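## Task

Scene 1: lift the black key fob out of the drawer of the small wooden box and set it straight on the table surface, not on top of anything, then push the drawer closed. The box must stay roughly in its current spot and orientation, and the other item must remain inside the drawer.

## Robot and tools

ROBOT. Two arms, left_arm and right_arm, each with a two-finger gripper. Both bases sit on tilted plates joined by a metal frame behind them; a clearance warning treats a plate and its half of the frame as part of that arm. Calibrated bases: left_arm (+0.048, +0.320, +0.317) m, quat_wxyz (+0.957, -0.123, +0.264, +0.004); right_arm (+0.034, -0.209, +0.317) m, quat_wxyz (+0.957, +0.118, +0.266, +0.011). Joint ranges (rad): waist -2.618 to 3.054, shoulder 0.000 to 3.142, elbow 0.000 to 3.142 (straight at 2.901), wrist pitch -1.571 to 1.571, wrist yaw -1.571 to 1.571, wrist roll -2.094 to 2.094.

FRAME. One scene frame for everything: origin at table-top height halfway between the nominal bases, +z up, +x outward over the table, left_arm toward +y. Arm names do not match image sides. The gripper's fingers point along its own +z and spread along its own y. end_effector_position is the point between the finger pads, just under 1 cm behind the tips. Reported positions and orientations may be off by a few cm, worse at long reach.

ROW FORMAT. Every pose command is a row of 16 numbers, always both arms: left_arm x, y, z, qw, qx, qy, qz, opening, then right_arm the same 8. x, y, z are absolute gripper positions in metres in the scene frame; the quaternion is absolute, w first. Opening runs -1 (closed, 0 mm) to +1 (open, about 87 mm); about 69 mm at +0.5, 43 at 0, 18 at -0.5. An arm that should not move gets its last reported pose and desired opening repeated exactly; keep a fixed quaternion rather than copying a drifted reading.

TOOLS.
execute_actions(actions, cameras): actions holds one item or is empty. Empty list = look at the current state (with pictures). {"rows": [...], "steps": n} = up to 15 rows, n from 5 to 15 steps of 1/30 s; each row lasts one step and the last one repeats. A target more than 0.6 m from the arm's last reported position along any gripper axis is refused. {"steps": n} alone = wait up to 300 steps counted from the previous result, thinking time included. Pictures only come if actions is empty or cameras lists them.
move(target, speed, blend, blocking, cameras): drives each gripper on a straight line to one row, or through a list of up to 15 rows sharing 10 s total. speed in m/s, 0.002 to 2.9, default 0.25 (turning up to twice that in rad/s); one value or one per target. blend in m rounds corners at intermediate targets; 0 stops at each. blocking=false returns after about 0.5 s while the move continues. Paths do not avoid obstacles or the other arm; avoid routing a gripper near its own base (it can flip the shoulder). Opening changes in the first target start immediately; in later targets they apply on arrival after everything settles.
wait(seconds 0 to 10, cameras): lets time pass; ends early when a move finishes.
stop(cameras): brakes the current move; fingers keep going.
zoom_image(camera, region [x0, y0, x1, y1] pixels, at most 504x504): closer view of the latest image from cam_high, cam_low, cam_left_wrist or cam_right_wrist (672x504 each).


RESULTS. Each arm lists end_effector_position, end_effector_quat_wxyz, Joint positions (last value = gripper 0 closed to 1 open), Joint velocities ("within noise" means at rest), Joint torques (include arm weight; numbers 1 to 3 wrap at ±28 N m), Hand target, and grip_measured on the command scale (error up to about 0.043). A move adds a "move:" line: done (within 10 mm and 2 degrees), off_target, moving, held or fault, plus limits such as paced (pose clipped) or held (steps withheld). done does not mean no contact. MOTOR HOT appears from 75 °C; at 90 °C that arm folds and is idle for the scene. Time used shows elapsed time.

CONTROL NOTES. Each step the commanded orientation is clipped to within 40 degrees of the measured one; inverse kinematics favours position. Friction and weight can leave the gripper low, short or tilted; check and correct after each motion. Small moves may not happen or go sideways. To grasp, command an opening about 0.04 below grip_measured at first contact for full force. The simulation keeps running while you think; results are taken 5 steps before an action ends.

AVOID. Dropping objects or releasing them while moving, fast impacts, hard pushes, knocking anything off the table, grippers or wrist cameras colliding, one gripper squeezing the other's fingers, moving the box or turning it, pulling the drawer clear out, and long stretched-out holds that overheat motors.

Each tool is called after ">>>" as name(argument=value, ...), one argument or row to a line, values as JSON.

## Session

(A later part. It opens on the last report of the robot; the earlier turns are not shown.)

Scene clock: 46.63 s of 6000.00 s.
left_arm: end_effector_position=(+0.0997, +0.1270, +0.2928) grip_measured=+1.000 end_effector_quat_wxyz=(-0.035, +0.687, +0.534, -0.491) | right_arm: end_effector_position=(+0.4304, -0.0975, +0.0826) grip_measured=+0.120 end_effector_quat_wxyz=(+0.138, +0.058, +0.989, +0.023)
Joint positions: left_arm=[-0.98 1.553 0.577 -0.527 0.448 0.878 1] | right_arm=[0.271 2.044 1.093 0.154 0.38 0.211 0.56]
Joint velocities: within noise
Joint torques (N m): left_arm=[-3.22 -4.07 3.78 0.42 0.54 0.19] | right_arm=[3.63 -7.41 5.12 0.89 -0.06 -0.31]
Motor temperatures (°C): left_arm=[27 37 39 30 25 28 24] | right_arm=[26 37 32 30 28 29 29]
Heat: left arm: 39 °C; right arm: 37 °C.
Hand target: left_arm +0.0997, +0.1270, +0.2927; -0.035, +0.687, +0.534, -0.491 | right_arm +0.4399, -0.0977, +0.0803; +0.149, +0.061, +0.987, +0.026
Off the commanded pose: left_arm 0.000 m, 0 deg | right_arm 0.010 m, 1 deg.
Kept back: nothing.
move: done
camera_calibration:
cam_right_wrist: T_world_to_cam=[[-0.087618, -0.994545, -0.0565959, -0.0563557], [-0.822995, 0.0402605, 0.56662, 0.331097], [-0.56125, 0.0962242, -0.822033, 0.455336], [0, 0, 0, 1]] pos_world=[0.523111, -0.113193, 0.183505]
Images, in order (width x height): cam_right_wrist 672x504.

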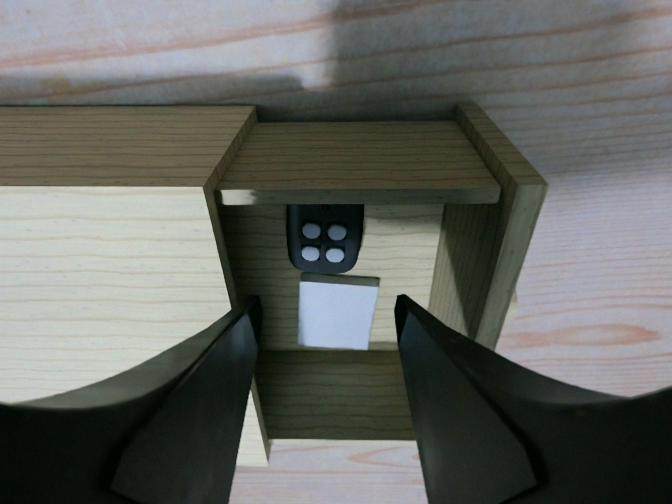

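>>> move(
  target=[
    [0.0997, 0.1270, 0.2928, -0.035, 0.687, 0.534, -0.491, 1, 0.4420, -0.1040, 0.070, 0.1494, 0.0612, 0.9865, 0.0261, 0.12],
    [0.0997, 0.1270, 0.2928, -0.035, 0.687, 0.534, -0.491, 1, 0.4420, -0.1530, 0.069, 0.1494, 0.0612, 0.9865, 0.0261, 0.12],
    [0.0997, 0.1270, 0.2928, -0.035, 0.687, 0.534, -0.491, 1, 0.4440, -0.1180, 0.070, 0.1494, 0.0612, 0.9865, 0.0261, 0.12],
  ],
  speed=[0.15, 0.12, 0.15],
  cameras=["cam_right_wrist", "cam_low"],
)

>>> zoom_image(
  camera="cam_right_wrist",
  region=[150, 100, 520, 378],
)

Scene clock: 51.40 s of 6000.00 s.
left_arm: end_effector_position=(+0.0997, +0.1270, +0.2928) grip_measured=+1.000 end_effector_quat_wxyz=(-0.035, +0.687, +0.534, -0.491) | right_arm: end_effector_position=(+0.4403, -0.1201, +0.0704) grip_measured=+0.120 end_effector_quat_wxyz=(+0.147, +0.057, +0.987, +0.030)
Joint positions: left_arm=[-0.98 1.553 0.577 -0.527 0.448 0.878 1] | right_arm=[0.197 2.057 1.095 0.205 0.314 0.148 0.56]
Joint velocities: within noise
Joint torques (N m): left_arm=[-3.18 -4.11 3.79 0.43 0.53 0.17] | right_arm=[4.89 -7.77 4.94 0.65 0.07 -0.01]
Motor temperatures (°C): left_arm=[27 37 39 30 25 27 23] | right_arm=[26 37 32 31 28 29 29]
Heat: left arm: 39 °C; right arm: 37 °C.
Hand target: left_arm +0.0997, +0.1270, +0.2927; -0.035, +0.687, +0.534, -0.491 | right_arm +0.4441, -0.1179, +0.0701; +0.150, +0.061, +0.986, +0.026
Off the commanded pose: left_arm 0.000 m, 0 deg | right_arm 0.004 m, 1 deg.
Kept back: nothing.
move: done
camera_calibration:
cam_right_wrist: T_world_to_cam=[[-0.08342, -0.993914, -0.0719477, -0.0793959], [-0.833569, 0.0300329, 0.551598, 0.351568], [-0.54608, 0.105988, -0.831001, 0.448138], [0, 0, 0, 1]] pos_world=[0.531152, -0.136968, 0.172767]
Images, in order (width x height): cam_low 672x504, cam_right_wrist 672x504.

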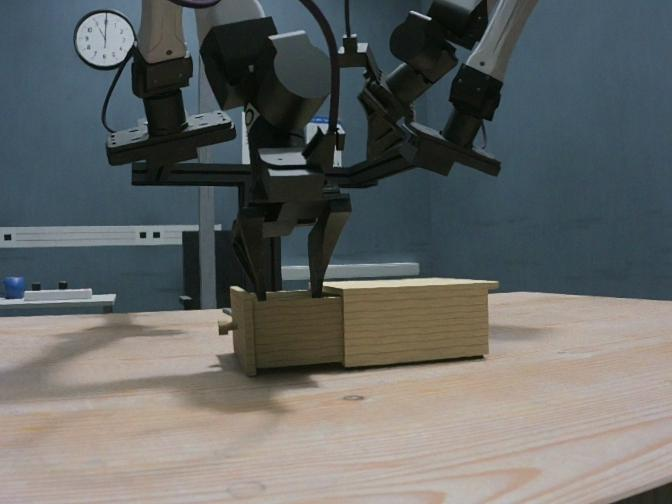

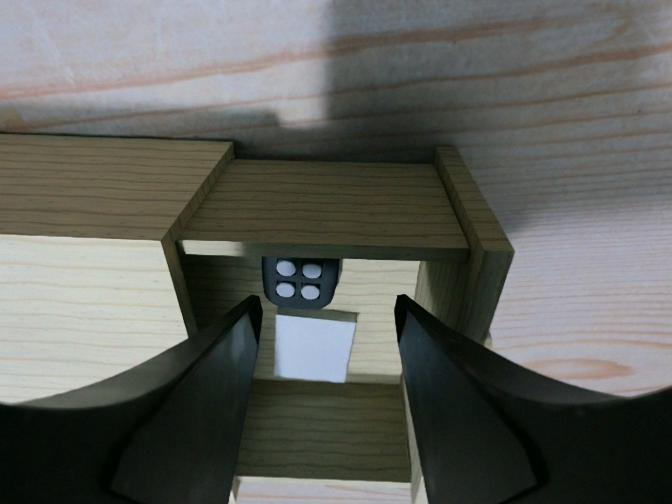

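Scaled by 1.362 from the camera's 672x504 image, which has a finer 960x720 frame.

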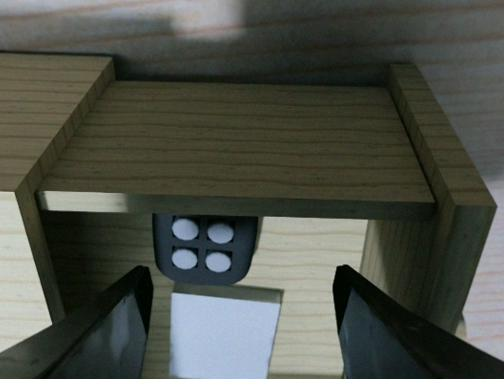

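>>> move(
  target=[
    [0.0997, 0.1270, 0.2928, -0.035, 0.687, 0.534, -0.491, 1, 0.4425, -0.1030, 0.064, 0.1511, 0.0662, 0.9844, 0.0605, 0.04],
    [0.0997, 0.1270, 0.2928, -0.035, 0.687, 0.534, -0.491, 1, 0.4430, -0.1030, 0.042, 0.1511, 0.0662, 0.9844, 0.0605, 0.04],
  ],
  speed=[0.15, 0.12],
  cameras=["cam_right_wrist", "cam_low"],
)

>>> zoom_image(
  camera="cam_right_wrist",
  region=[120, 130, 520, 430],
)

>>> zoom_image(
  camera="cam_low",
  region=[200, 180, 440, 390],
)

Scene clock: 55.63 s of 6000.00 s.
left_arm: end_effector_position=(+0.0997, +0.1270, +0.2928) grip_measured=+1.000 end_effector_quat_wxyz=(-0.035, +0.687, +0.534, -0.491) | right_arm: end_effector_position=(+0.4314, -0.1086, +0.0454) grip_measured=+0.040 end_effector_quat_wxyz=(+0.135, +0.059, +0.988, +0.047)
Joint positions: left_arm=[-0.98 1.553 0.577 -0.527 0.448 0.878 1] | right_arm=[0.19 2.147 1.122 0.248 0.274 0.16 0.52]
Joint velocities: within noise
Joint torques (N m): left_arm=[-3.22 -4.08 3.74 0.43 0.53 0.18] | right_arm=[4.03 -6.98 4.97 1.04 -0.24 -0.11]
Motor temperatures (°C): left_arm=[27 37 39 30 25 27 23] | right_arm=[26 37 32 31 28 29 29]
Heat: left arm: 39 °C; right arm: 37 °C.
Hand target: left_arm +0.0997, +0.1270, +0.2927; -0.035, +0.687, +0.534, -0.491 | right_arm +0.4428, -0.1032, +0.0427; +0.151, +0.066, +0.984, +0.060
Off the commanded pose: left_arm 0.000 m, 0 deg | right_arm 0.013 m, 3 deg.
Kept back: nothing.
move: off_target (right_arm)
camera_calibration:
cam_right_wrist: T_world_to_cam=[[-0.0840386, -0.990858, -0.105539, -0.0683224], [-0.82125, 0.00888815, 0.5705, 0.349018], [-0.564346, 0.134618, -0.814489, 0.431484], [0, 0, 0, 1]] pos_world=[0.524395, -0.128885, 0.145114]
Images, in order (width x height): cam_low 672x504, cam_right_wrist 672x504.

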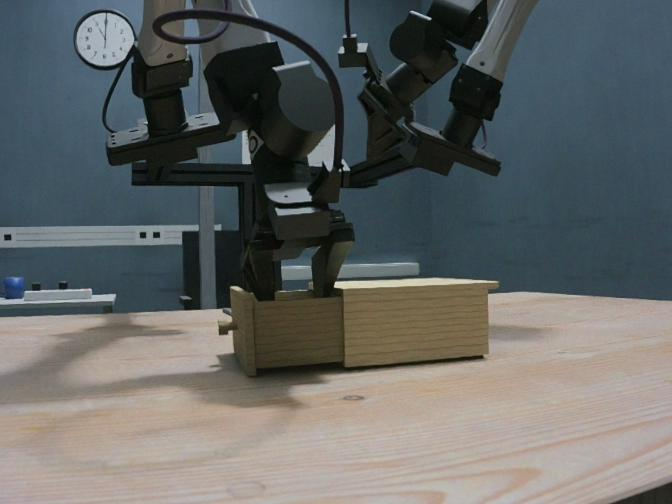

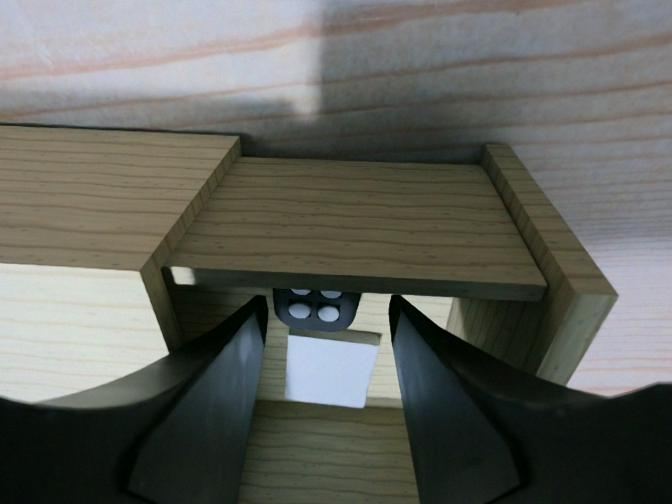

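Scaled by 1.260 from the camera's 672x504 image, which has a finer 960x720 frame.

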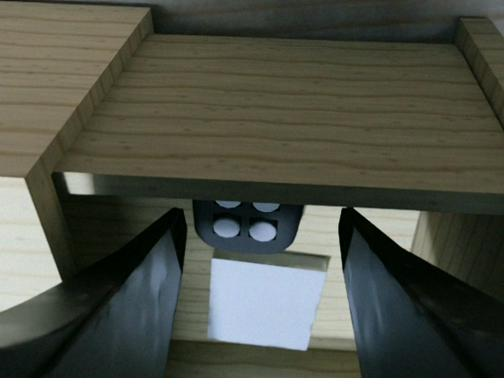

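Scaled by 2.100 from the camera's 672x504 image, which has a finer 960x720 frame.

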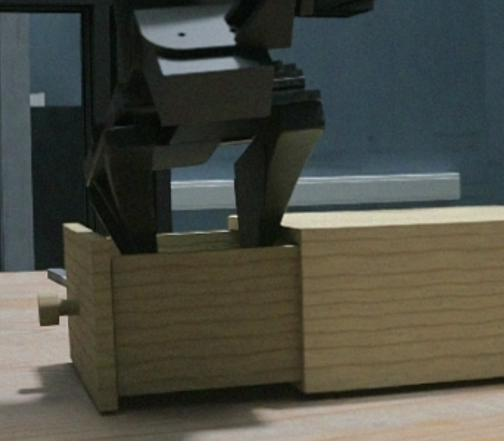

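>>> move(
  target=[
    [0.0997, 0.1270, 0.2928, -0.035, 0.687, 0.534, -0.491, 1, 0.4420, -0.1060, 0.098, 0.1511, 0.0662, 0.9844, 0.0605, 0.04],
    [0.0997, 0.1270, 0.2928, -0.035, 0.687, 0.534, -0.491, 1, 0.4450, -0.0780, 0.090, 0.1456, 0.0257, 0.9740, 0.1717, -0.96],
    [0.0997, 0.1270, 0.2928, -0.035, 0.687, 0.534, -0.491, 1, 0.4460, -0.0730, 0.052, 0.1456, 0.0257, 0.9740, 0.1717, -0.96],
  ],
  speed=[0.25, 0.25, 0.15],
  cameras=["cam_right_wrist", "cam_low"],
)

>>> zoom_image(
  camera="cam_right_wrist",
  region=[120, 130, 520, 430],
)

>>> zoom_image(
  camera="cam_low",
  region=[200, 180, 440, 390],
)

Scene clock: 62.77 s of 6000.00 s.
left_arm: end_effector_position=(+0.0997, +0.1270, +0.2928) grip_measured=+1.000 end_effector_quat_wxyz=(-0.035, +0.687, +0.534, -0.491) | right_arm: end_effector_position=(+0.4385, -0.0713, +0.0566) grip_measured=-0.960 end_effector_quat_wxyz=(+0.135, +0.025, +0.976, +0.170)
Joint positions: left_arm=[-0.98 1.553 0.577 -0.527 0.448 0.878 1] | right_arm=[0.178 2.142 1.141 0.246 0.013 0.115 0.02]
Joint velocities: within noise
Joint torques (N m): left_arm=[-3.19 -4.08 3.75 0.41 0.54 0.17] | right_arm=[3.34 -7.23 4.75 0.95 -0.28 -0.26]
Motor temperatures (°C): left_arm=[27 37 39 30 25 27 23] | right_arm=[26 37 32 31 28 29 29]
Heat: left arm: 39 °C; right arm: 37 °C.
Hand target: left_arm +0.0997, +0.1270, +0.2927; -0.035, +0.687, +0.534, -0.491 | right_arm +0.4458, -0.0732, +0.0523; +0.146, +0.026, +0.974, +0.172
Off the commanded pose: left_arm 0.000 m, 0 deg | right_arm 0.009 m, 1 deg.
Kept back: nothing.
move: done; target 2's new opening was sent with right_arm's hand 0.019 m and 5 deg from that target
camera_calibration:
cam_right_wrist: T_world_to_cam=[[0.017689, -0.942498, -0.333744, -0.0577612], [-0.823322, -0.203122, 0.529983, 0.336189], [-0.567299, 0.265404, -0.779572, 0.448298], [0, 0, 0, 1]] pos_world=[0.532132, -0.105132, 0.152029]
Images, in order (width x height): cam_low 672x504, cam_right_wrist 672x504.

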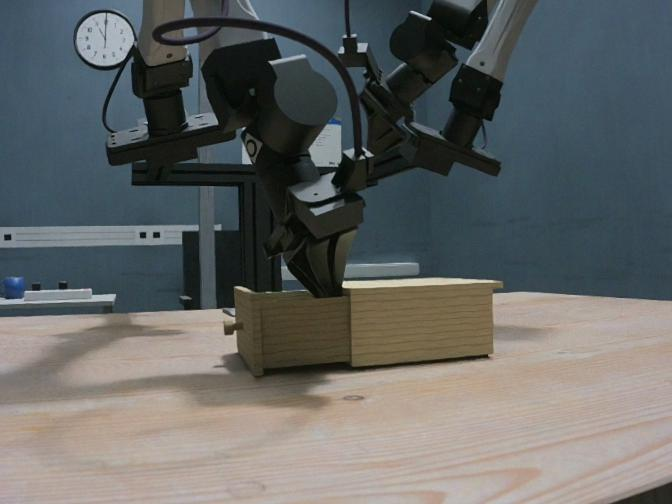

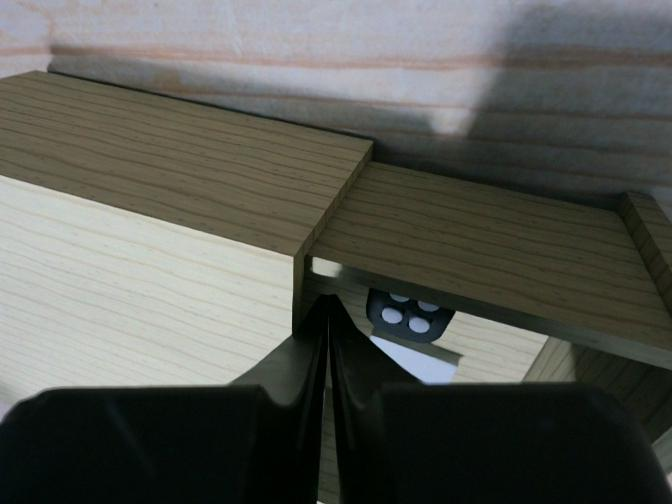

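Scaled by 1.260 from the camera's 672x504 image, which has a finer 960x720 frame.

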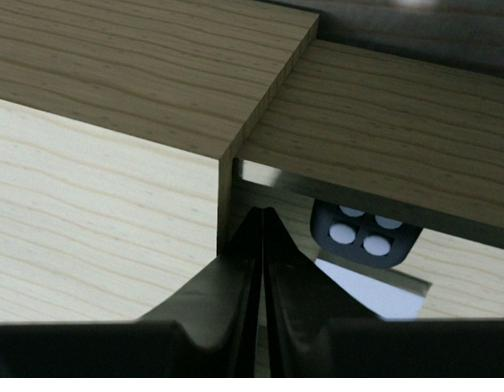

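Scaled by 2.100 from the camera's 672x504 image, which has a finer 960x720 frame.

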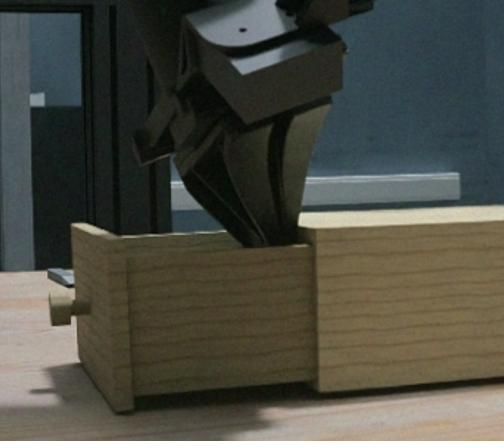

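>>> move(
  target=[
    [0.0997, 0.1270, 0.2928, -0.035, 0.687, 0.534, -0.491, 1, 0.4470, -0.0735, 0.0345, 0.1456, 0.0257, 0.9740, 0.1717, -0.96],
    [0.0997, 0.1270, 0.2928, -0.035, 0.687, 0.534, -0.491, 1, 0.4470, -0.0890, 0.0345, 0.1456, 0.0257, 0.9740, 0.1717, -0.96],
    [0.0997, 0.1270, 0.2928, -0.035, 0.687, 0.534, -0.491, 1, 0.4430, -0.0920, 0.095, 0.1456, 0.0257, 0.9740, 0.1717, -0.96],
    [0.0997, 0.1270, 0.2928, -0.035, 0.687, 0.534, -0.491, 1, 0.4450, -0.1040, 0.080, 0.1478, 0.0026, 0.9889, 0.0173, -0.06],
  ],
  speed=[0.12, 0.08, 0.25, 0.3],
  cameras=["cam_right_wrist", "cam_low"],
)

>>> zoom_image(
  camera="cam_right_wrist",
  region=[120, 130, 520, 430],
)

>>> zoom_image(
  camera="cam_low",
  region=[200, 180, 440, 390],
)

Scene clock: 66.47 s of 6000.00 s.
left_arm: end_effector_position=(+0.0997, +0.1270, +0.2928) grip_measured=+1.000 end_effector_quat_wxyz=(-0.035, +0.687, +0.534, -0.491) | right_arm: end_effector_position=(+0.4436, -0.1088, +0.0825) grip_measured=-0.060 end_effector_quat_wxyz=(+0.148, +0.010, +0.989, +0.020)
Joint positions: left_arm=[-0.98 1.553 0.577 -0.527 0.448 0.878 1] | right_arm=[0.245 2.042 1.119 0.153 0.355 0.089 0.47]
Joint velocities: within noise
Joint torques (N m): left_arm=[-3.18 -4.12 3.73 0.43 0.54 0.18] | right_arm=[5.45 -6.97 5.46 0.67 0.1 -0.24]
Motor temperatures (°C): left_arm=[27 37 39 30 25 27 23] | right_arm=[26 38 32 31 28 29 29]
Heat: left arm: 39 °C; right arm: 38 °C.
Hand target: left_arm +0.0997, +0.1270, +0.2927; -0.035, +0.687, +0.534, -0.491 | right_arm +0.4447, -0.1041, +0.0800; +0.148, +0.003, +0.989, +0.017
Off the commanded pose: left_arm 0.000 m, 0 deg | right_arm 0.006 m, 1 deg.
Kept back: nothing.
move: done
camera_calibration:
cam_right_wrist: T_world_to_cam=[[0.0062977, -0.999226, -0.0388247, -0.110046], [-0.835474, -0.0265925, 0.548886, 0.34208], [-0.549493, 0.0289803, -0.834995, 0.452258], [0, 0, 0, 1]] pos_world=[0.535005, -0.11397, 0.185598]
Images, in order (width x height): cam_low 672x504, cam_right_wrist 672x504.

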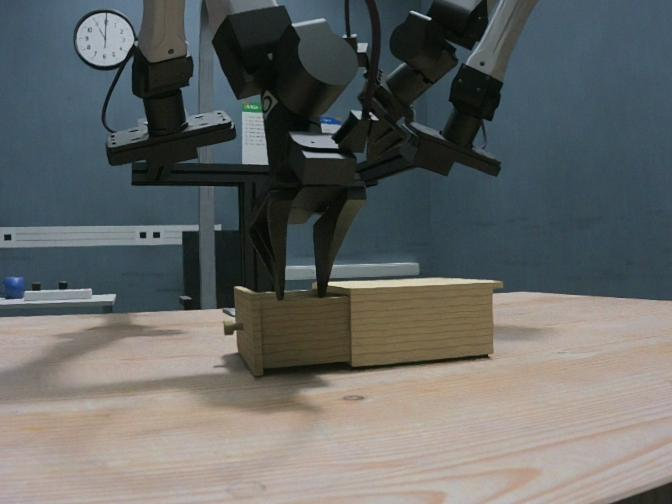

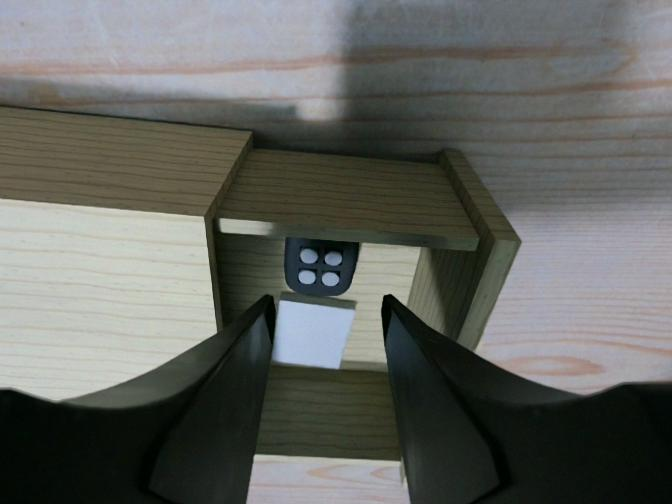

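Scaled by 1.260 from the camera's 672x504 image, which has a finer 960x720 frame.

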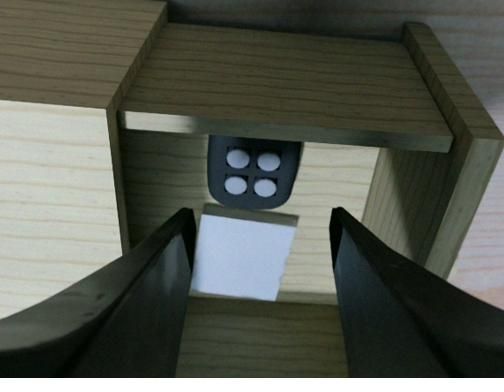

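Scaled by 2.100 from the camera's 672x504 image, which has a finer 960x720 frame.

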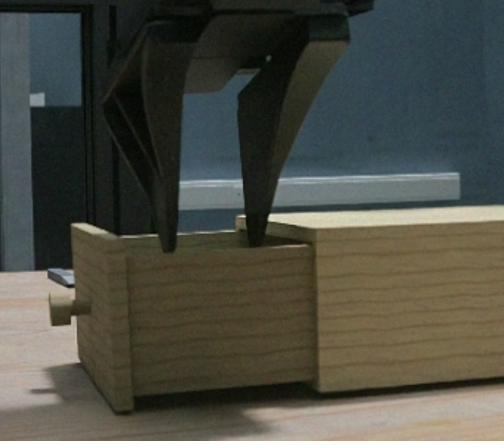

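>>> move(
  target=[
    [0.0997, 0.1270, 0.2928, -0.035, 0.687, 0.534, -0.491, 1, 0.4440, -0.1060, 0.074, 0.1476, 0.0077, 0.9876, 0.0518, -0.06],
    [0.0997, 0.1270, 0.2928, -0.035, 0.687, 0.534, -0.491, 1, 0.4450, -0.1060, 0.050, 0.1476, 0.0077, 0.9876, 0.0518, -0.06],
  ],
  speed=[0.2, 0.12],
  cameras=["cam_right_wrist", "cam_low"],
)

>>> zoom_image(
  camera="cam_right_wrist",
  region=[120, 130, 520, 430],
)

Scene clock: 68.90 s of 6000.00 s.
left_arm: end_effector_position=(+0.0997, +0.1270, +0.2928) grip_measured=+1.000 end_effector_quat_wxyz=(-0.035, +0.687, +0.534, -0.491) | right_arm: end_effector_position=(+0.4370, -0.1046, +0.0538) grip_measured=-0.060 end_effector_quat_wxyz=(+0.137, +0.005, +0.989, +0.050)
Joint positions: left_arm=[-0.98 1.553 0.577 -0.527 0.448 0.878 1] | right_arm=[0.207 2.129 1.141 0.21 0.266 0.065 0.47]
Joint velocities: within noise
Joint torques (N m): left_arm=[-3.19 -4.1 3.75 0.43 0.53 0.18] | right_arm=[3.36 -7.49 4.68 0.9 -0.12 -0.22]
Motor temperatures (°C): left_arm=[27 37 39 30 25 27 23] | right_arm=[26 38 32 31 28 29 29]
Heat: left arm: 39 °C; right arm: 38 °C.
Hand target: left_arm +0.0997, +0.1270, +0.2927; -0.035, +0.687, +0.534, -0.491 | right_arm +0.4449, -0.1061, +0.0503; +0.148, +0.008, +0.988, +0.052
Off the commanded pose: left_arm 0.000 m, 0 deg | right_arm 0.009 m, 1 deg.
Kept back: nothing.
move: done
camera_calibration:
cam_right_wrist: T_world_to_cam=[[0.0241069, -0.995085, -0.0960432, -0.111175], [-0.823354, -0.0742521, 0.56265, 0.341422], [-0.567016, 0.0655138, -0.821098, 0.435319], [0, 0, 0, 1]] pos_world=[0.530624, -0.113796, 0.15466]
Images, in order (width x height): cam_low 672x504, cam_right_wrist 672x504.

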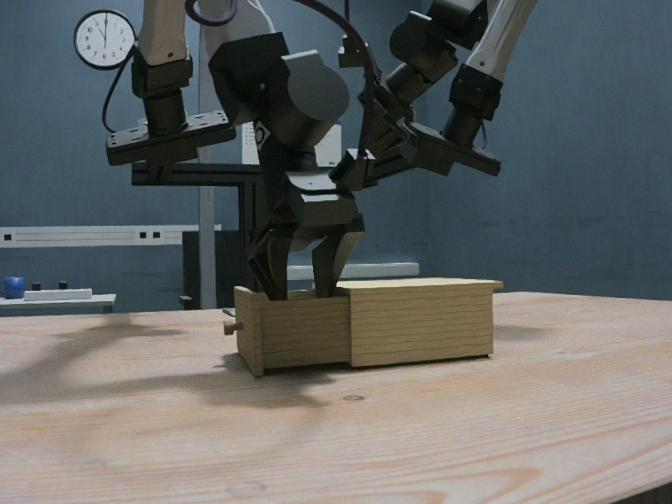

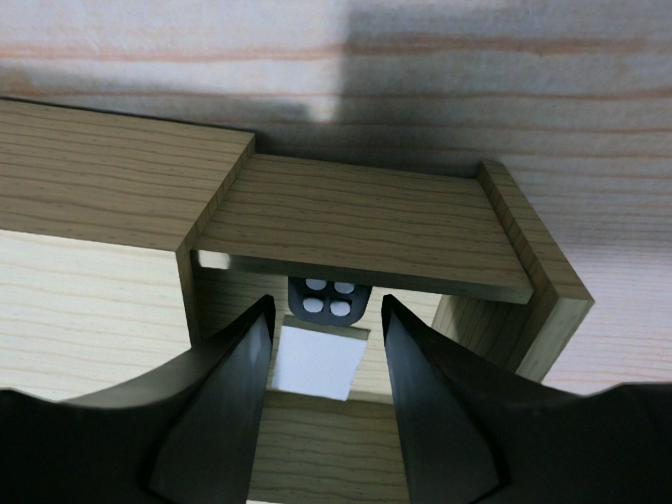

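Scaled by 1.260 from the camera's 672x504 image, which has a finer 960x720 frame.

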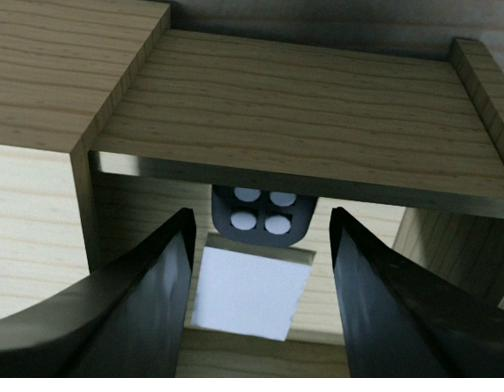

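>>> move(
  target=[
    [0.0997, 0.1270, 0.2928, -0.035, 0.687, 0.534, -0.491, 1, 0.4470, -0.1060, 0.0335, 0.1476, 0.0077, 0.9876, 0.0518, -0.06],
    [0.0997, 0.1270, 0.2928, -0.035, 0.687, 0.534, -0.491, 1, 0.4470, -0.1060, 0.0335, 0.1476, 0.0077, 0.9876, 0.0518, -0.27],
  ],
  speed=[0.1, 0.1],
  cameras=["cam_right_wrist"],
)

>>> zoom_image(
  camera="cam_right_wrist",
  region=[120, 130, 520, 430],
)

Scene clock: 70.97 s of 6000.00 s.
left_arm: end_effector_position=(+0.0997, +0.1270, +0.2928) grip_measured=+1.000 end_effector_quat_wxyz=(-0.035, +0.687, +0.534, -0.491) | right_arm: end_effector_position=(+0.4423, -0.1043, +0.0393) grip_measured=-0.269 end_effector_quat_wxyz=(+0.141, +0.005, +0.989, +0.050)
Joint positions: left_arm=[-0.98 1.553 0.577 -0.527 0.448 0.878 1] | right_arm=[0.194 2.184 1.181 0.235 0.257 0.052 0.366]
Joint velocities: within noise
Joint torques (N m): left_arm=[-3.22 -4.05 3.78 0.42 0.53 0.18] | right_arm=[3.48 -7.17 4.31 0.89 -0.16 -0.21]
Motor temperatures (°C): left_arm=[27 37 39 30 25 27 23] | right_arm=[26 38 32 31 28 29 29]
Heat: left arm: 39 °C; right arm: 38 °C.
Hand target: left_arm +0.0997, +0.1270, +0.2927; -0.035, +0.687, +0.534, -0.491 | right_arm +0.4469, -0.1061, +0.0338; +0.148, +0.008, +0.988, +0.052
Off the commanded pose: left_arm 0.000 m, 0 deg | right_arm 0.008 m, 1 deg.
Kept back: nothing.
move: done
camera_calibration:
cam_right_wrist: T_world_to_cam=[[0.025212, -0.995041, -0.0962192, -0.112875], [-0.827669, -0.0747565, 0.556215, 0.356103], [-0.560649, 0.0656144, -0.82545, 0.423724], [0, 0, 0, 1]] pos_world=[0.535143, -0.113497, 0.140833]
Images, in order (width x height): cam_right_wrist 672x504.

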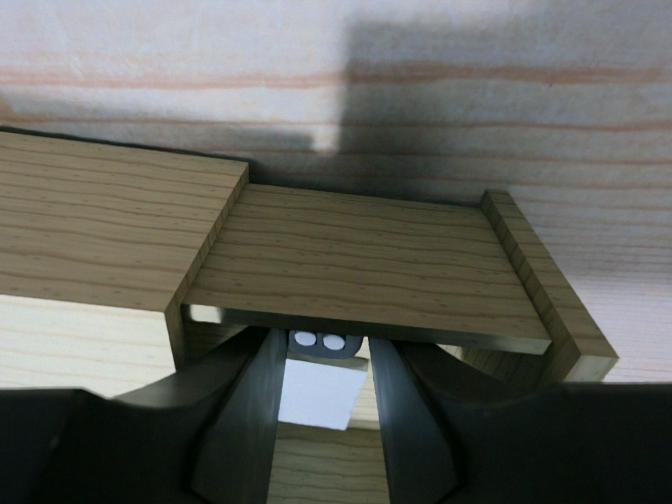

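Scaled by 1.260 from the camera's 672x504 image, which has a finer 960x720 frame.

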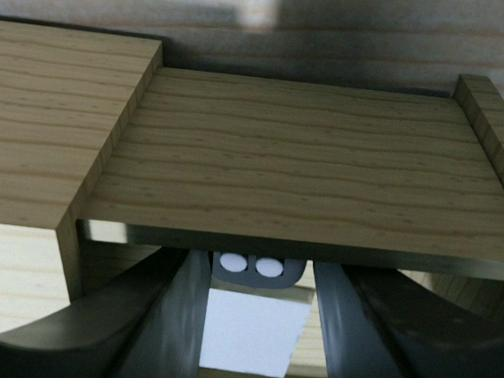

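>>> move(
  target=[
    [0.0997, 0.1270, 0.2928, -0.035, 0.687, 0.534, -0.491, 1, 0.4430, -0.1050, 0.072, 0.1474, 0.0110, 0.9863, 0.0733, 0.0],
    [0.0997, 0.1270, 0.2928, -0.035, 0.687, 0.534, -0.491, 1, 0.4440, -0.1050, 0.040, 0.1474, 0.0110, 0.9863, 0.0733, 0.0],
  ],
  speed=[0.2, 0.12],
  cameras=["cam_right_wrist", "cam_low"],
)

>>> zoom_image(
  camera="cam_right_wrist",
  region=[160, 200, 480, 440],
)

Scene clock: 75.47 s of 6000.00 s.
left_arm: end_effector_position=(+0.0997, +0.1270, +0.2928) grip_measured=+1.000 end_effector_quat_wxyz=(-0.035, +0.687, +0.534, -0.491) | right_arm: end_effector_position=(+0.4376, -0.1041, +0.0453) grip_measured=+0.000 end_effector_quat_wxyz=(+0.139, +0.007, +0.988, +0.071)
Joint positions: left_arm=[-0.98 1.553 0.577 -0.527 0.448 0.878 1] | right_arm=[0.182 2.153 1.146 0.238 0.208 0.056 0.5]
Joint velocities: within noise
Joint torques (N m): left_arm=[-3.18 -4.11 3.78 0.42 0.53 0.18] | right_arm=[3.4 -7.05 4.55 0.89 -0.14 -0.21]
Motor temperatures (°C): left_arm=[27 37 39 29 25 27 23] | right_arm=[26 38 32 31 28 29 29]
Heat: left arm: 39 °C; right arm: 38 °C.
Hand target: left_arm +0.0997, +0.1270, +0.2927; -0.035, +0.687, +0.534, -0.491 | right_arm +0.4440, -0.1052, +0.0403; +0.147, +0.011, +0.986, +0.073
Off the commanded pose: left_arm 0.000 m, 0 deg | right_arm 0.008 m, 1 deg.
Kept back: nothing.
move: done
camera_calibration:
cam_right_wrist: T_world_to_cam=[[0.0251785, -0.990098, -0.138102, -0.10955], [-0.825043, -0.09859, 0.556403, 0.345266], [-0.564509, 0.0999306, -0.819355, 0.431016], [0, 0, 0, 1]] pos_world=[0.53093, -0.117497, 0.145919]
Images, in order (width x height): cam_low 672x504, cam_right_wrist 672x504.

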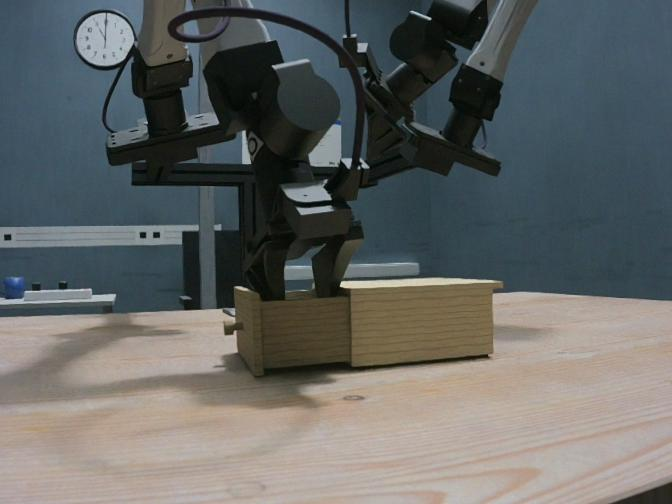

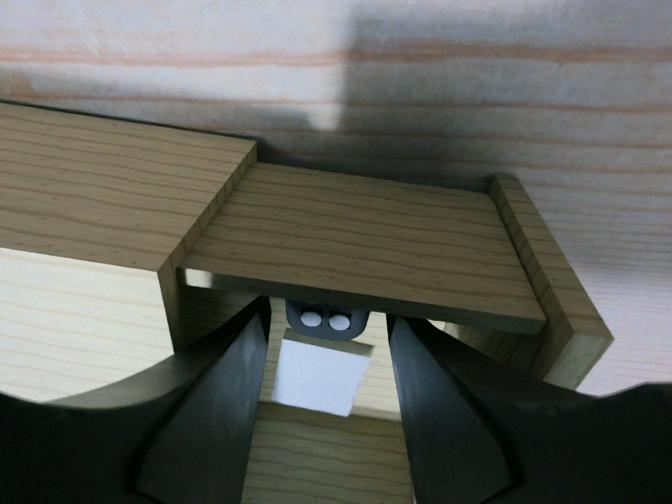

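Scaled by 1.575 from the camera's 672x504 image, which has a finer 960x720 frame.

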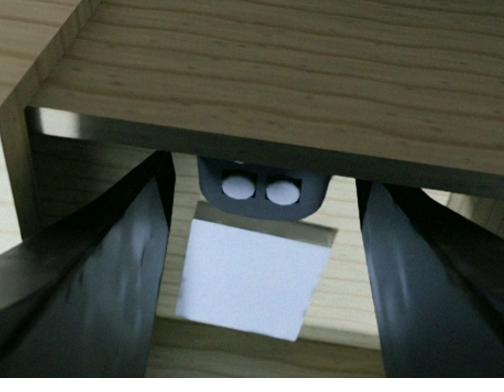

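>>> move(
  target=[
    [0.0997,0.1270,0.2928,-0.035,0.687,0.534,-0.491,1,0.445,-0.1035,0.024,0.1474,0.0110,0.9863,0.0733,0.0],
    [0.0997,0.1270,0.2928,-0.035,0.687,0.534,-0.491,1,0.445,-0.1035,0.024,0.1474,0.0110,0.9863,0.0733,-0.27],
  ],
  speed=0.06,
  cameras=["cam_right_wrist","cam_low"],
)

Scene clock: 78.30 s of 6000.00 s.
left_arm: end_effector_position=(+0.0997, +0.1270, +0.2928) grip_measured=+1.000 end_effector_quat_wxyz=(-0.035, +0.687, +0.534, -0.491) | right_arm: end_effector_position=(+0.4389, -0.1032, +0.0331) grip_measured=-0.175 end_effector_quat_wxyz=(+0.138, +0.010, +0.988, +0.071)
Joint positions: left_arm=[-0.98 1.553 0.577 -0.527 0.448 0.878 1] | right_arm=[0.174 2.198 1.175 0.254 0.203 0.055 0.412]
Joint velocities: within noise
Joint torques (N m): left_arm=[-3.21 -4.08 3.73 0.42 0.54 0.17] | right_arm=[3.32 -6.28 4.85 0.98 -0.18 -0.26]
Motor temperatures (°C): left_arm=[27 37 39 29 25 27 23] | right_arm=[26 38 32 31 28 29 29]
Heat: left arm: 39 °C; right arm: 38 °C.
Hand target: left_arm +0.0997, +0.1270, +0.2927; -0.035, +0.687, +0.534, -0.491 | right_arm +0.4447, -0.1037, +0.0245; +0.147, +0.011, +0.986, +0.073
Off the commanded pose: left_arm 0.000 m, 0 deg | right_arm 0.011 m, 1 deg.
Kept back: nothing.
move: off_target (right_arm); target 2's new opening was sent with right_arm's hand 0.012 m and 1 deg from that target
camera_calibration:
cam_right_wrist: T_world_to_cam=[[0.0207396, -0.990192, -0.138163, -0.108525], [-0.824521, -0.0950978, 0.557783, 0.353308], [-0.565451, 0.10235, -0.818407, 0.42227], [0, 0, 0, 1]] pos_world=[0.532334, -0.117081, 0.133525]
Images, in order (width x height): cam_low 672x504, cam_right_wrist 672x504.

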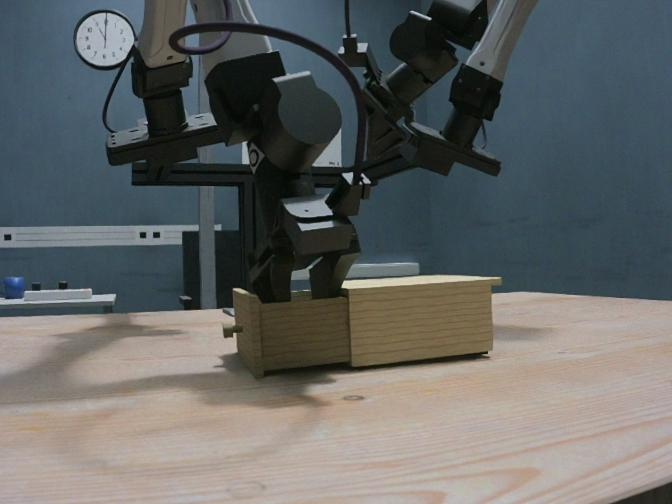

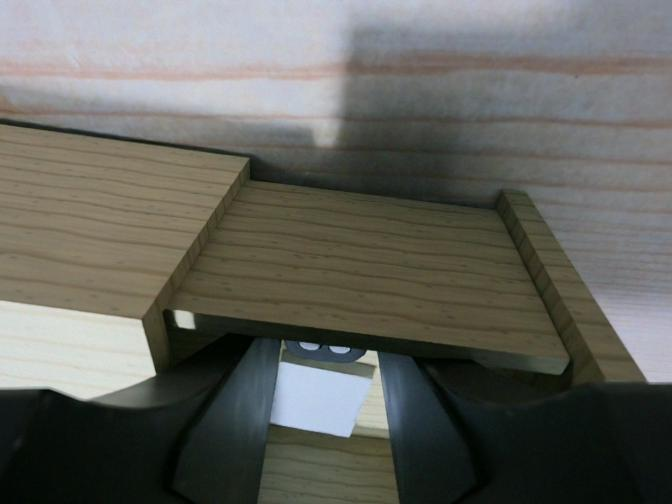

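>>> zoom_image(
  camera="cam_right_wrist",
  region=[200, 300, 450, 480],
)

Scaled by 2.016 from the camera's 672x504 image, which has a finer 960x720 frame.

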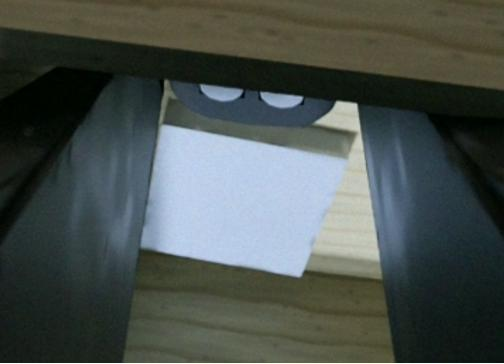

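>>> move(
  target=[0.0997,0.1270,0.2928,-0.035,0.687,0.534,-0.491,1,0.444,-0.1045,0.135,0.1474,0.0110,0.9863,0.0733,-0.28],
  speed=0.15,
  cameras=["cam_right_wrist","cam_low","cam_high"],
)

Scene clock: 80.50 s of 6000.00 s.
left_arm: end_effector_position=(+0.0997, +0.1270, +0.2928) grip_measured=+1.000 end_effector_quat_wxyz=(-0.035, +0.687, +0.534, -0.491) | right_arm: end_effector_position=(+0.4359, -0.1052, +0.1213) grip_measured=-0.175 end_effector_quat_wxyz=(+0.132, +0.005, +0.989, +0.072)
Joint positions: left_arm=[-0.98 1.553 0.577 -0.527 0.448 0.878 1] | right_arm=[0.244 1.896 1.069 0.034 0.247 0.101 0.412]
Joint velocities: within noise
Joint torques (N m): left_arm=[-3.19 -4.1 3.77 0.43 0.54 0.17] | right_arm=[5.15 -11.25 3.59 0.64 0.05 -0.05]
Motor temperatures (°C): left_arm=[27 37 39 29 25 27 23] | right_arm=[26 38 31 31 28 29 29]
Heat: left arm: 39 °C; right arm: 38 °C.
Hand target: left_arm +0.0997, +0.1270, +0.2927; -0.035, +0.687, +0.534, -0.491 | right_arm +0.4438, -0.1044, +0.1345; +0.147, +0.011, +0.986, +0.073
Off the commanded pose: left_arm 0.000 m, 0 deg | right_arm 0.016 m, 2 deg.
Kept back: nothing.
move: off_target (right_arm)
camera_calibration:
cam_right_wrist: T_world_to_cam=[[0.0291361, -0.989595, -0.140902, -0.101462], [-0.817082, -0.104777, 0.56692, 0.296093], [-0.575784, 0.0986105, -0.811633, 0.496195], [0, 0, 0, 1]] pos_world=[0.53059, -0.118312, 0.220572]
Images, in order (width x height): cam_high 672x504, cam_low 672x504, cam_right_wrist 672x504.

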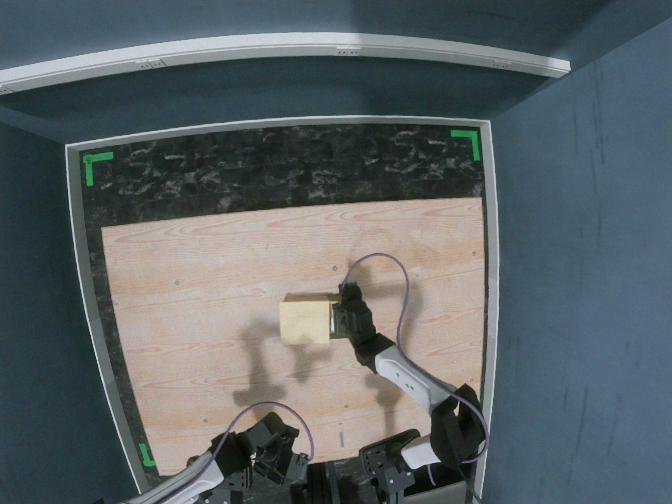

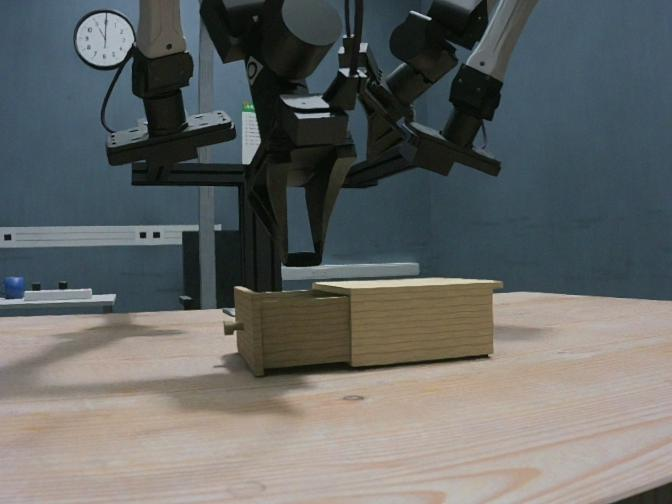

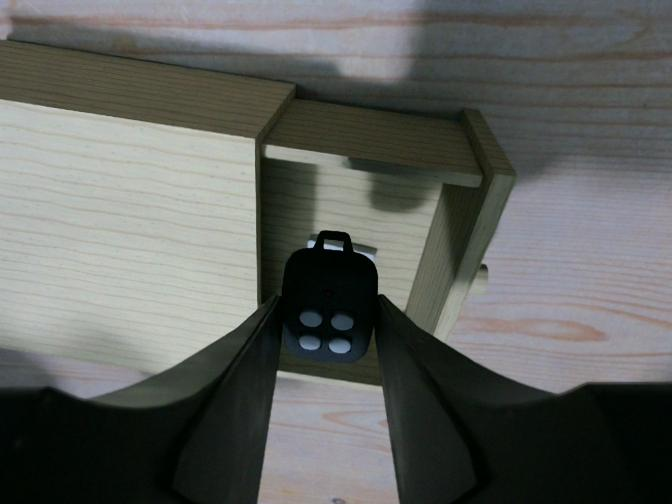

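>>> move(
  target=[
    [0.0997,0.1270,0.2928,-0.035,0.687,0.534,-0.491,1,0.475,-0.270,0.135,0.1474,0.0110,0.9863,0.0733,-0.28],
    [0.0997,0.1270,0.2928,-0.035,0.687,0.534,-0.491,1,0.478,-0.282,0.050,0.1474,0.0110,0.9863,0.0733,-0.28],
    [0.0997,0.1270,0.2928,-0.035,0.687,0.534,-0.491,1,0.478,-0.282,0.016,0.1474,0.0110,0.9863,0.0733,-0.28],
  ],
  speed=[0.25,0.2,0.06],
  blend=[0.03,0.01,0],
  cameras=["cam_right_wrist","cam_low"],
)

Scene clock: 83.10 s of 6000.00 s.
left_arm: end_effector_position=(+0.0997, +0.1270, +0.2928) grip_measured=+1.000 end_effector_quat_wxyz=(-0.035, +0.687, +0.534, -0.491) | right_arm: end_effector_position=(+0.4719, -0.2780, +0.0226) grip_measured=-0.175 end_effector_quat_wxyz=(+0.136, +0.013, +0.988, +0.073)
Joint positions: left_arm=[-0.98 1.553 0.577 -0.527 0.448 0.878 1] | right_arm=[-0.237 2.16 1.346 0.057 -0.1 -0.22 0.412]
Joint velocities: within noise
Joint torques (N m): left_arm=[-3.23 -4.07 3.73 0.43 0.54 0.17] | right_arm=[0.79 -7.94 5.6 0.87 -0.27 -0.29]
Motor temperatures (°C): left_arm=[27 37 39 29 25 27 23] | right_arm=[26 38 31 31 28 29 29]
Heat: left arm: 39 °C; right arm: 38 °C.
Hand target: left_arm +0.0997, +0.1270, +0.2927; -0.035, +0.687, +0.534, -0.491 | right_arm +0.4777, -0.2820, +0.0164; +0.147, +0.011, +0.986, +0.073
Off the commanded pose: left_arm 0.000 m, 0 deg | right_arm 0.010 m, 1 deg.
Kept back: nothing.
move: done
camera_calibration:
cam_right_wrist: T_world_to_cam=[[0.0144717, -0.9894, -0.144494, -0.280318], [-0.82266, -0.0939219, 0.560722, 0.369093], [-0.568349, 0.110755, -0.815299, 0.453839], [0, 0, 0, 1]] pos_world=[0.565634, -0.292945, 0.122552]
Images, in order (width x height): cam_low 672x504, cam_right_wrist 672x504.

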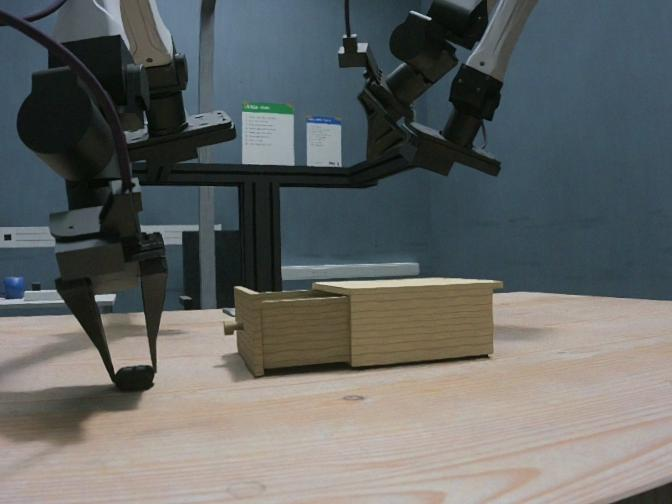

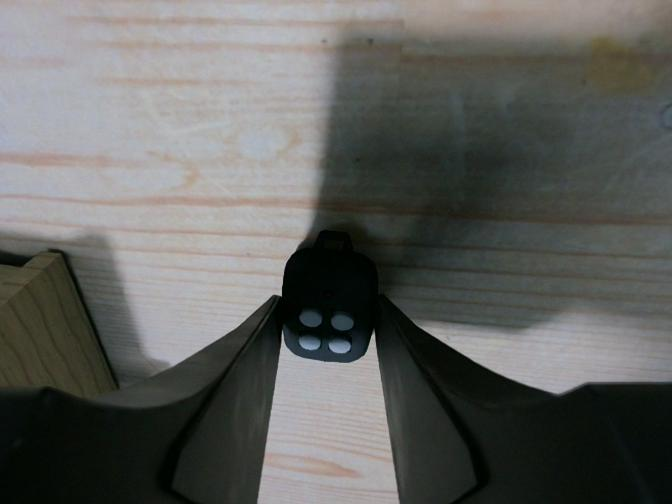

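>>> zoom_image(
  camera="cam_low",
  region=[60, 330, 220, 430],
)

Scaled by 3.150 from the camera's 672x504 image, which has a finer 960x720 frame.

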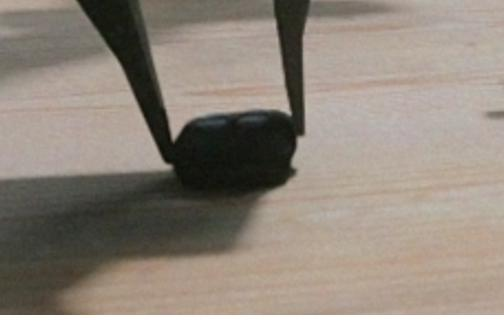

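>>> move(
  target=[
    [0.0997,0.1270,0.2928,-0.035,0.687,0.534,-0.491,1,0.478,-0.282,0.009,0.1474,0.0110,0.9863,0.0733,-0.28],
    [0.0997,0.1270,0.2928,-0.035,0.687,0.534,-0.491,1,0.478,-0.282,0.009,0.1474,0.0110,0.9863,0.0733,0.1],
    [0.0997,0.1270,0.2928,-0.035,0.687,0.534,-0.491,1,0.478,-0.282,0.11,0.1474,0.0110,0.9863,0.0733,0.1],
    [0.0997,0.1270,0.2928,-0.035,0.687,0.534,-0.491,1,0.416,-0.222,0.11,0.1474,0.0110,0.9863,0.0733,-1],
  ],
  speed=[0.03,0.05,0.15,0.2],
  blend=[0,0,0.03,0],
  cameras=["cam_right_wrist","cam_low","cam_high"],
)

Scene clock: 89.17 s of 6000.00 s.
left_arm: end_effector_position=(+0.0997, +0.1270, +0.2928) grip_measured=+1.000 end_effector_quat_wxyz=(-0.035, +0.687, +0.534, -0.491) | right_arm: end_effector_position=(+0.3988, -0.2186, +0.0977) grip_measured=-0.973 end_effector_quat_wxyz=(+0.118, +0.005, +0.990, +0.080)
Joint positions: left_arm=[-0.98 1.553 0.577 -0.527 0.448 0.878 1] | right_arm=[-0.094 1.808 0.898 0.117 -0.006 -0.133 0.013]
Joint velocities: within noise
Joint torques (N m): left_arm=[-3.21 -4.11 3.81 0.42 0.53 0.17] | right_arm=[2.67 -10.85 3.1 0.82 -0.06 -0.02]
Motor temperatures (°C): left_arm=[27 37 39 29 25 27 23] | right_arm=[26 39 31 31 28 29 29]
Heat: left arm: 39 °C; right arm: 39 °C.
Hand target: left_arm +0.0997, +0.1270, +0.2927; -0.035, +0.687, +0.534, -0.491 | right_arm +0.4158, -0.2219, +0.1100; +0.147, +0.011, +0.986, +0.074
Off the commanded pose: left_arm 0.000 m, 0 deg | right_arm 0.021 m, 4 deg.
Kept back: nothing.
move: off_target (right_arm); target 2's new opening was sent with right_arm's hand 0.015 m and 2 deg from that target; target 4's new opening was sent with right_arm's hand 0.022 m and 4 deg from that target
camera_calibration:
cam_right_wrist: T_world_to_cam=[[0.028425, -0.987252, -0.156608, -0.213648], [-0.800121, -0.116382, 0.58844, 0.255851], [-0.599164, 0.108579, -0.793229, 0.476554], [0, 0, 0, 1]] pos_world=[0.496319, -0.232892, 0.194005]
Images, in order (width x height): cam_high 672x504, cam_low 672x504, cam_right_wrist 672x504.

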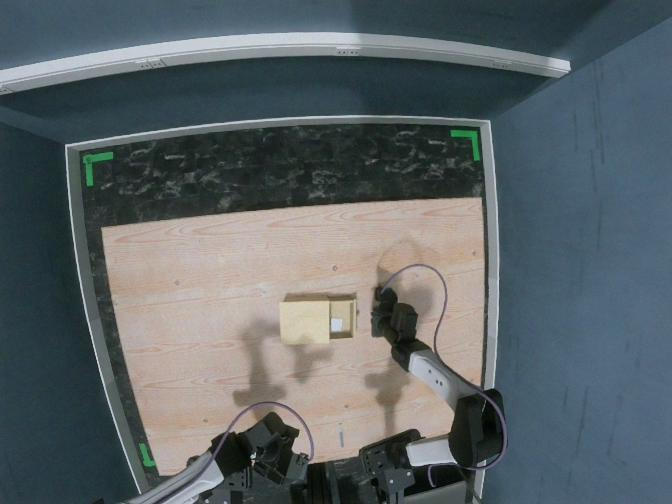

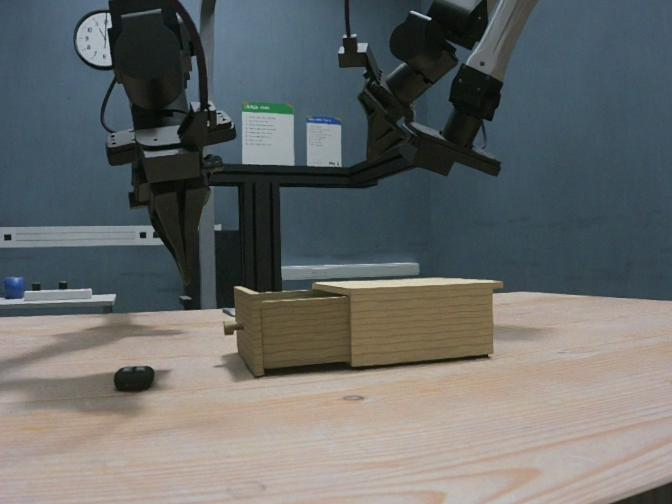

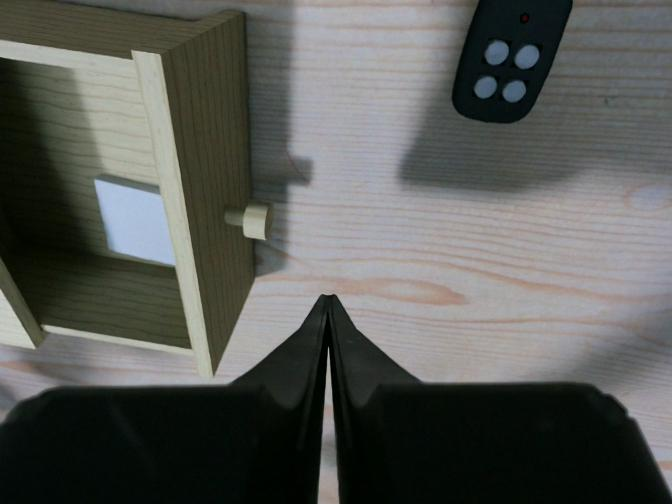

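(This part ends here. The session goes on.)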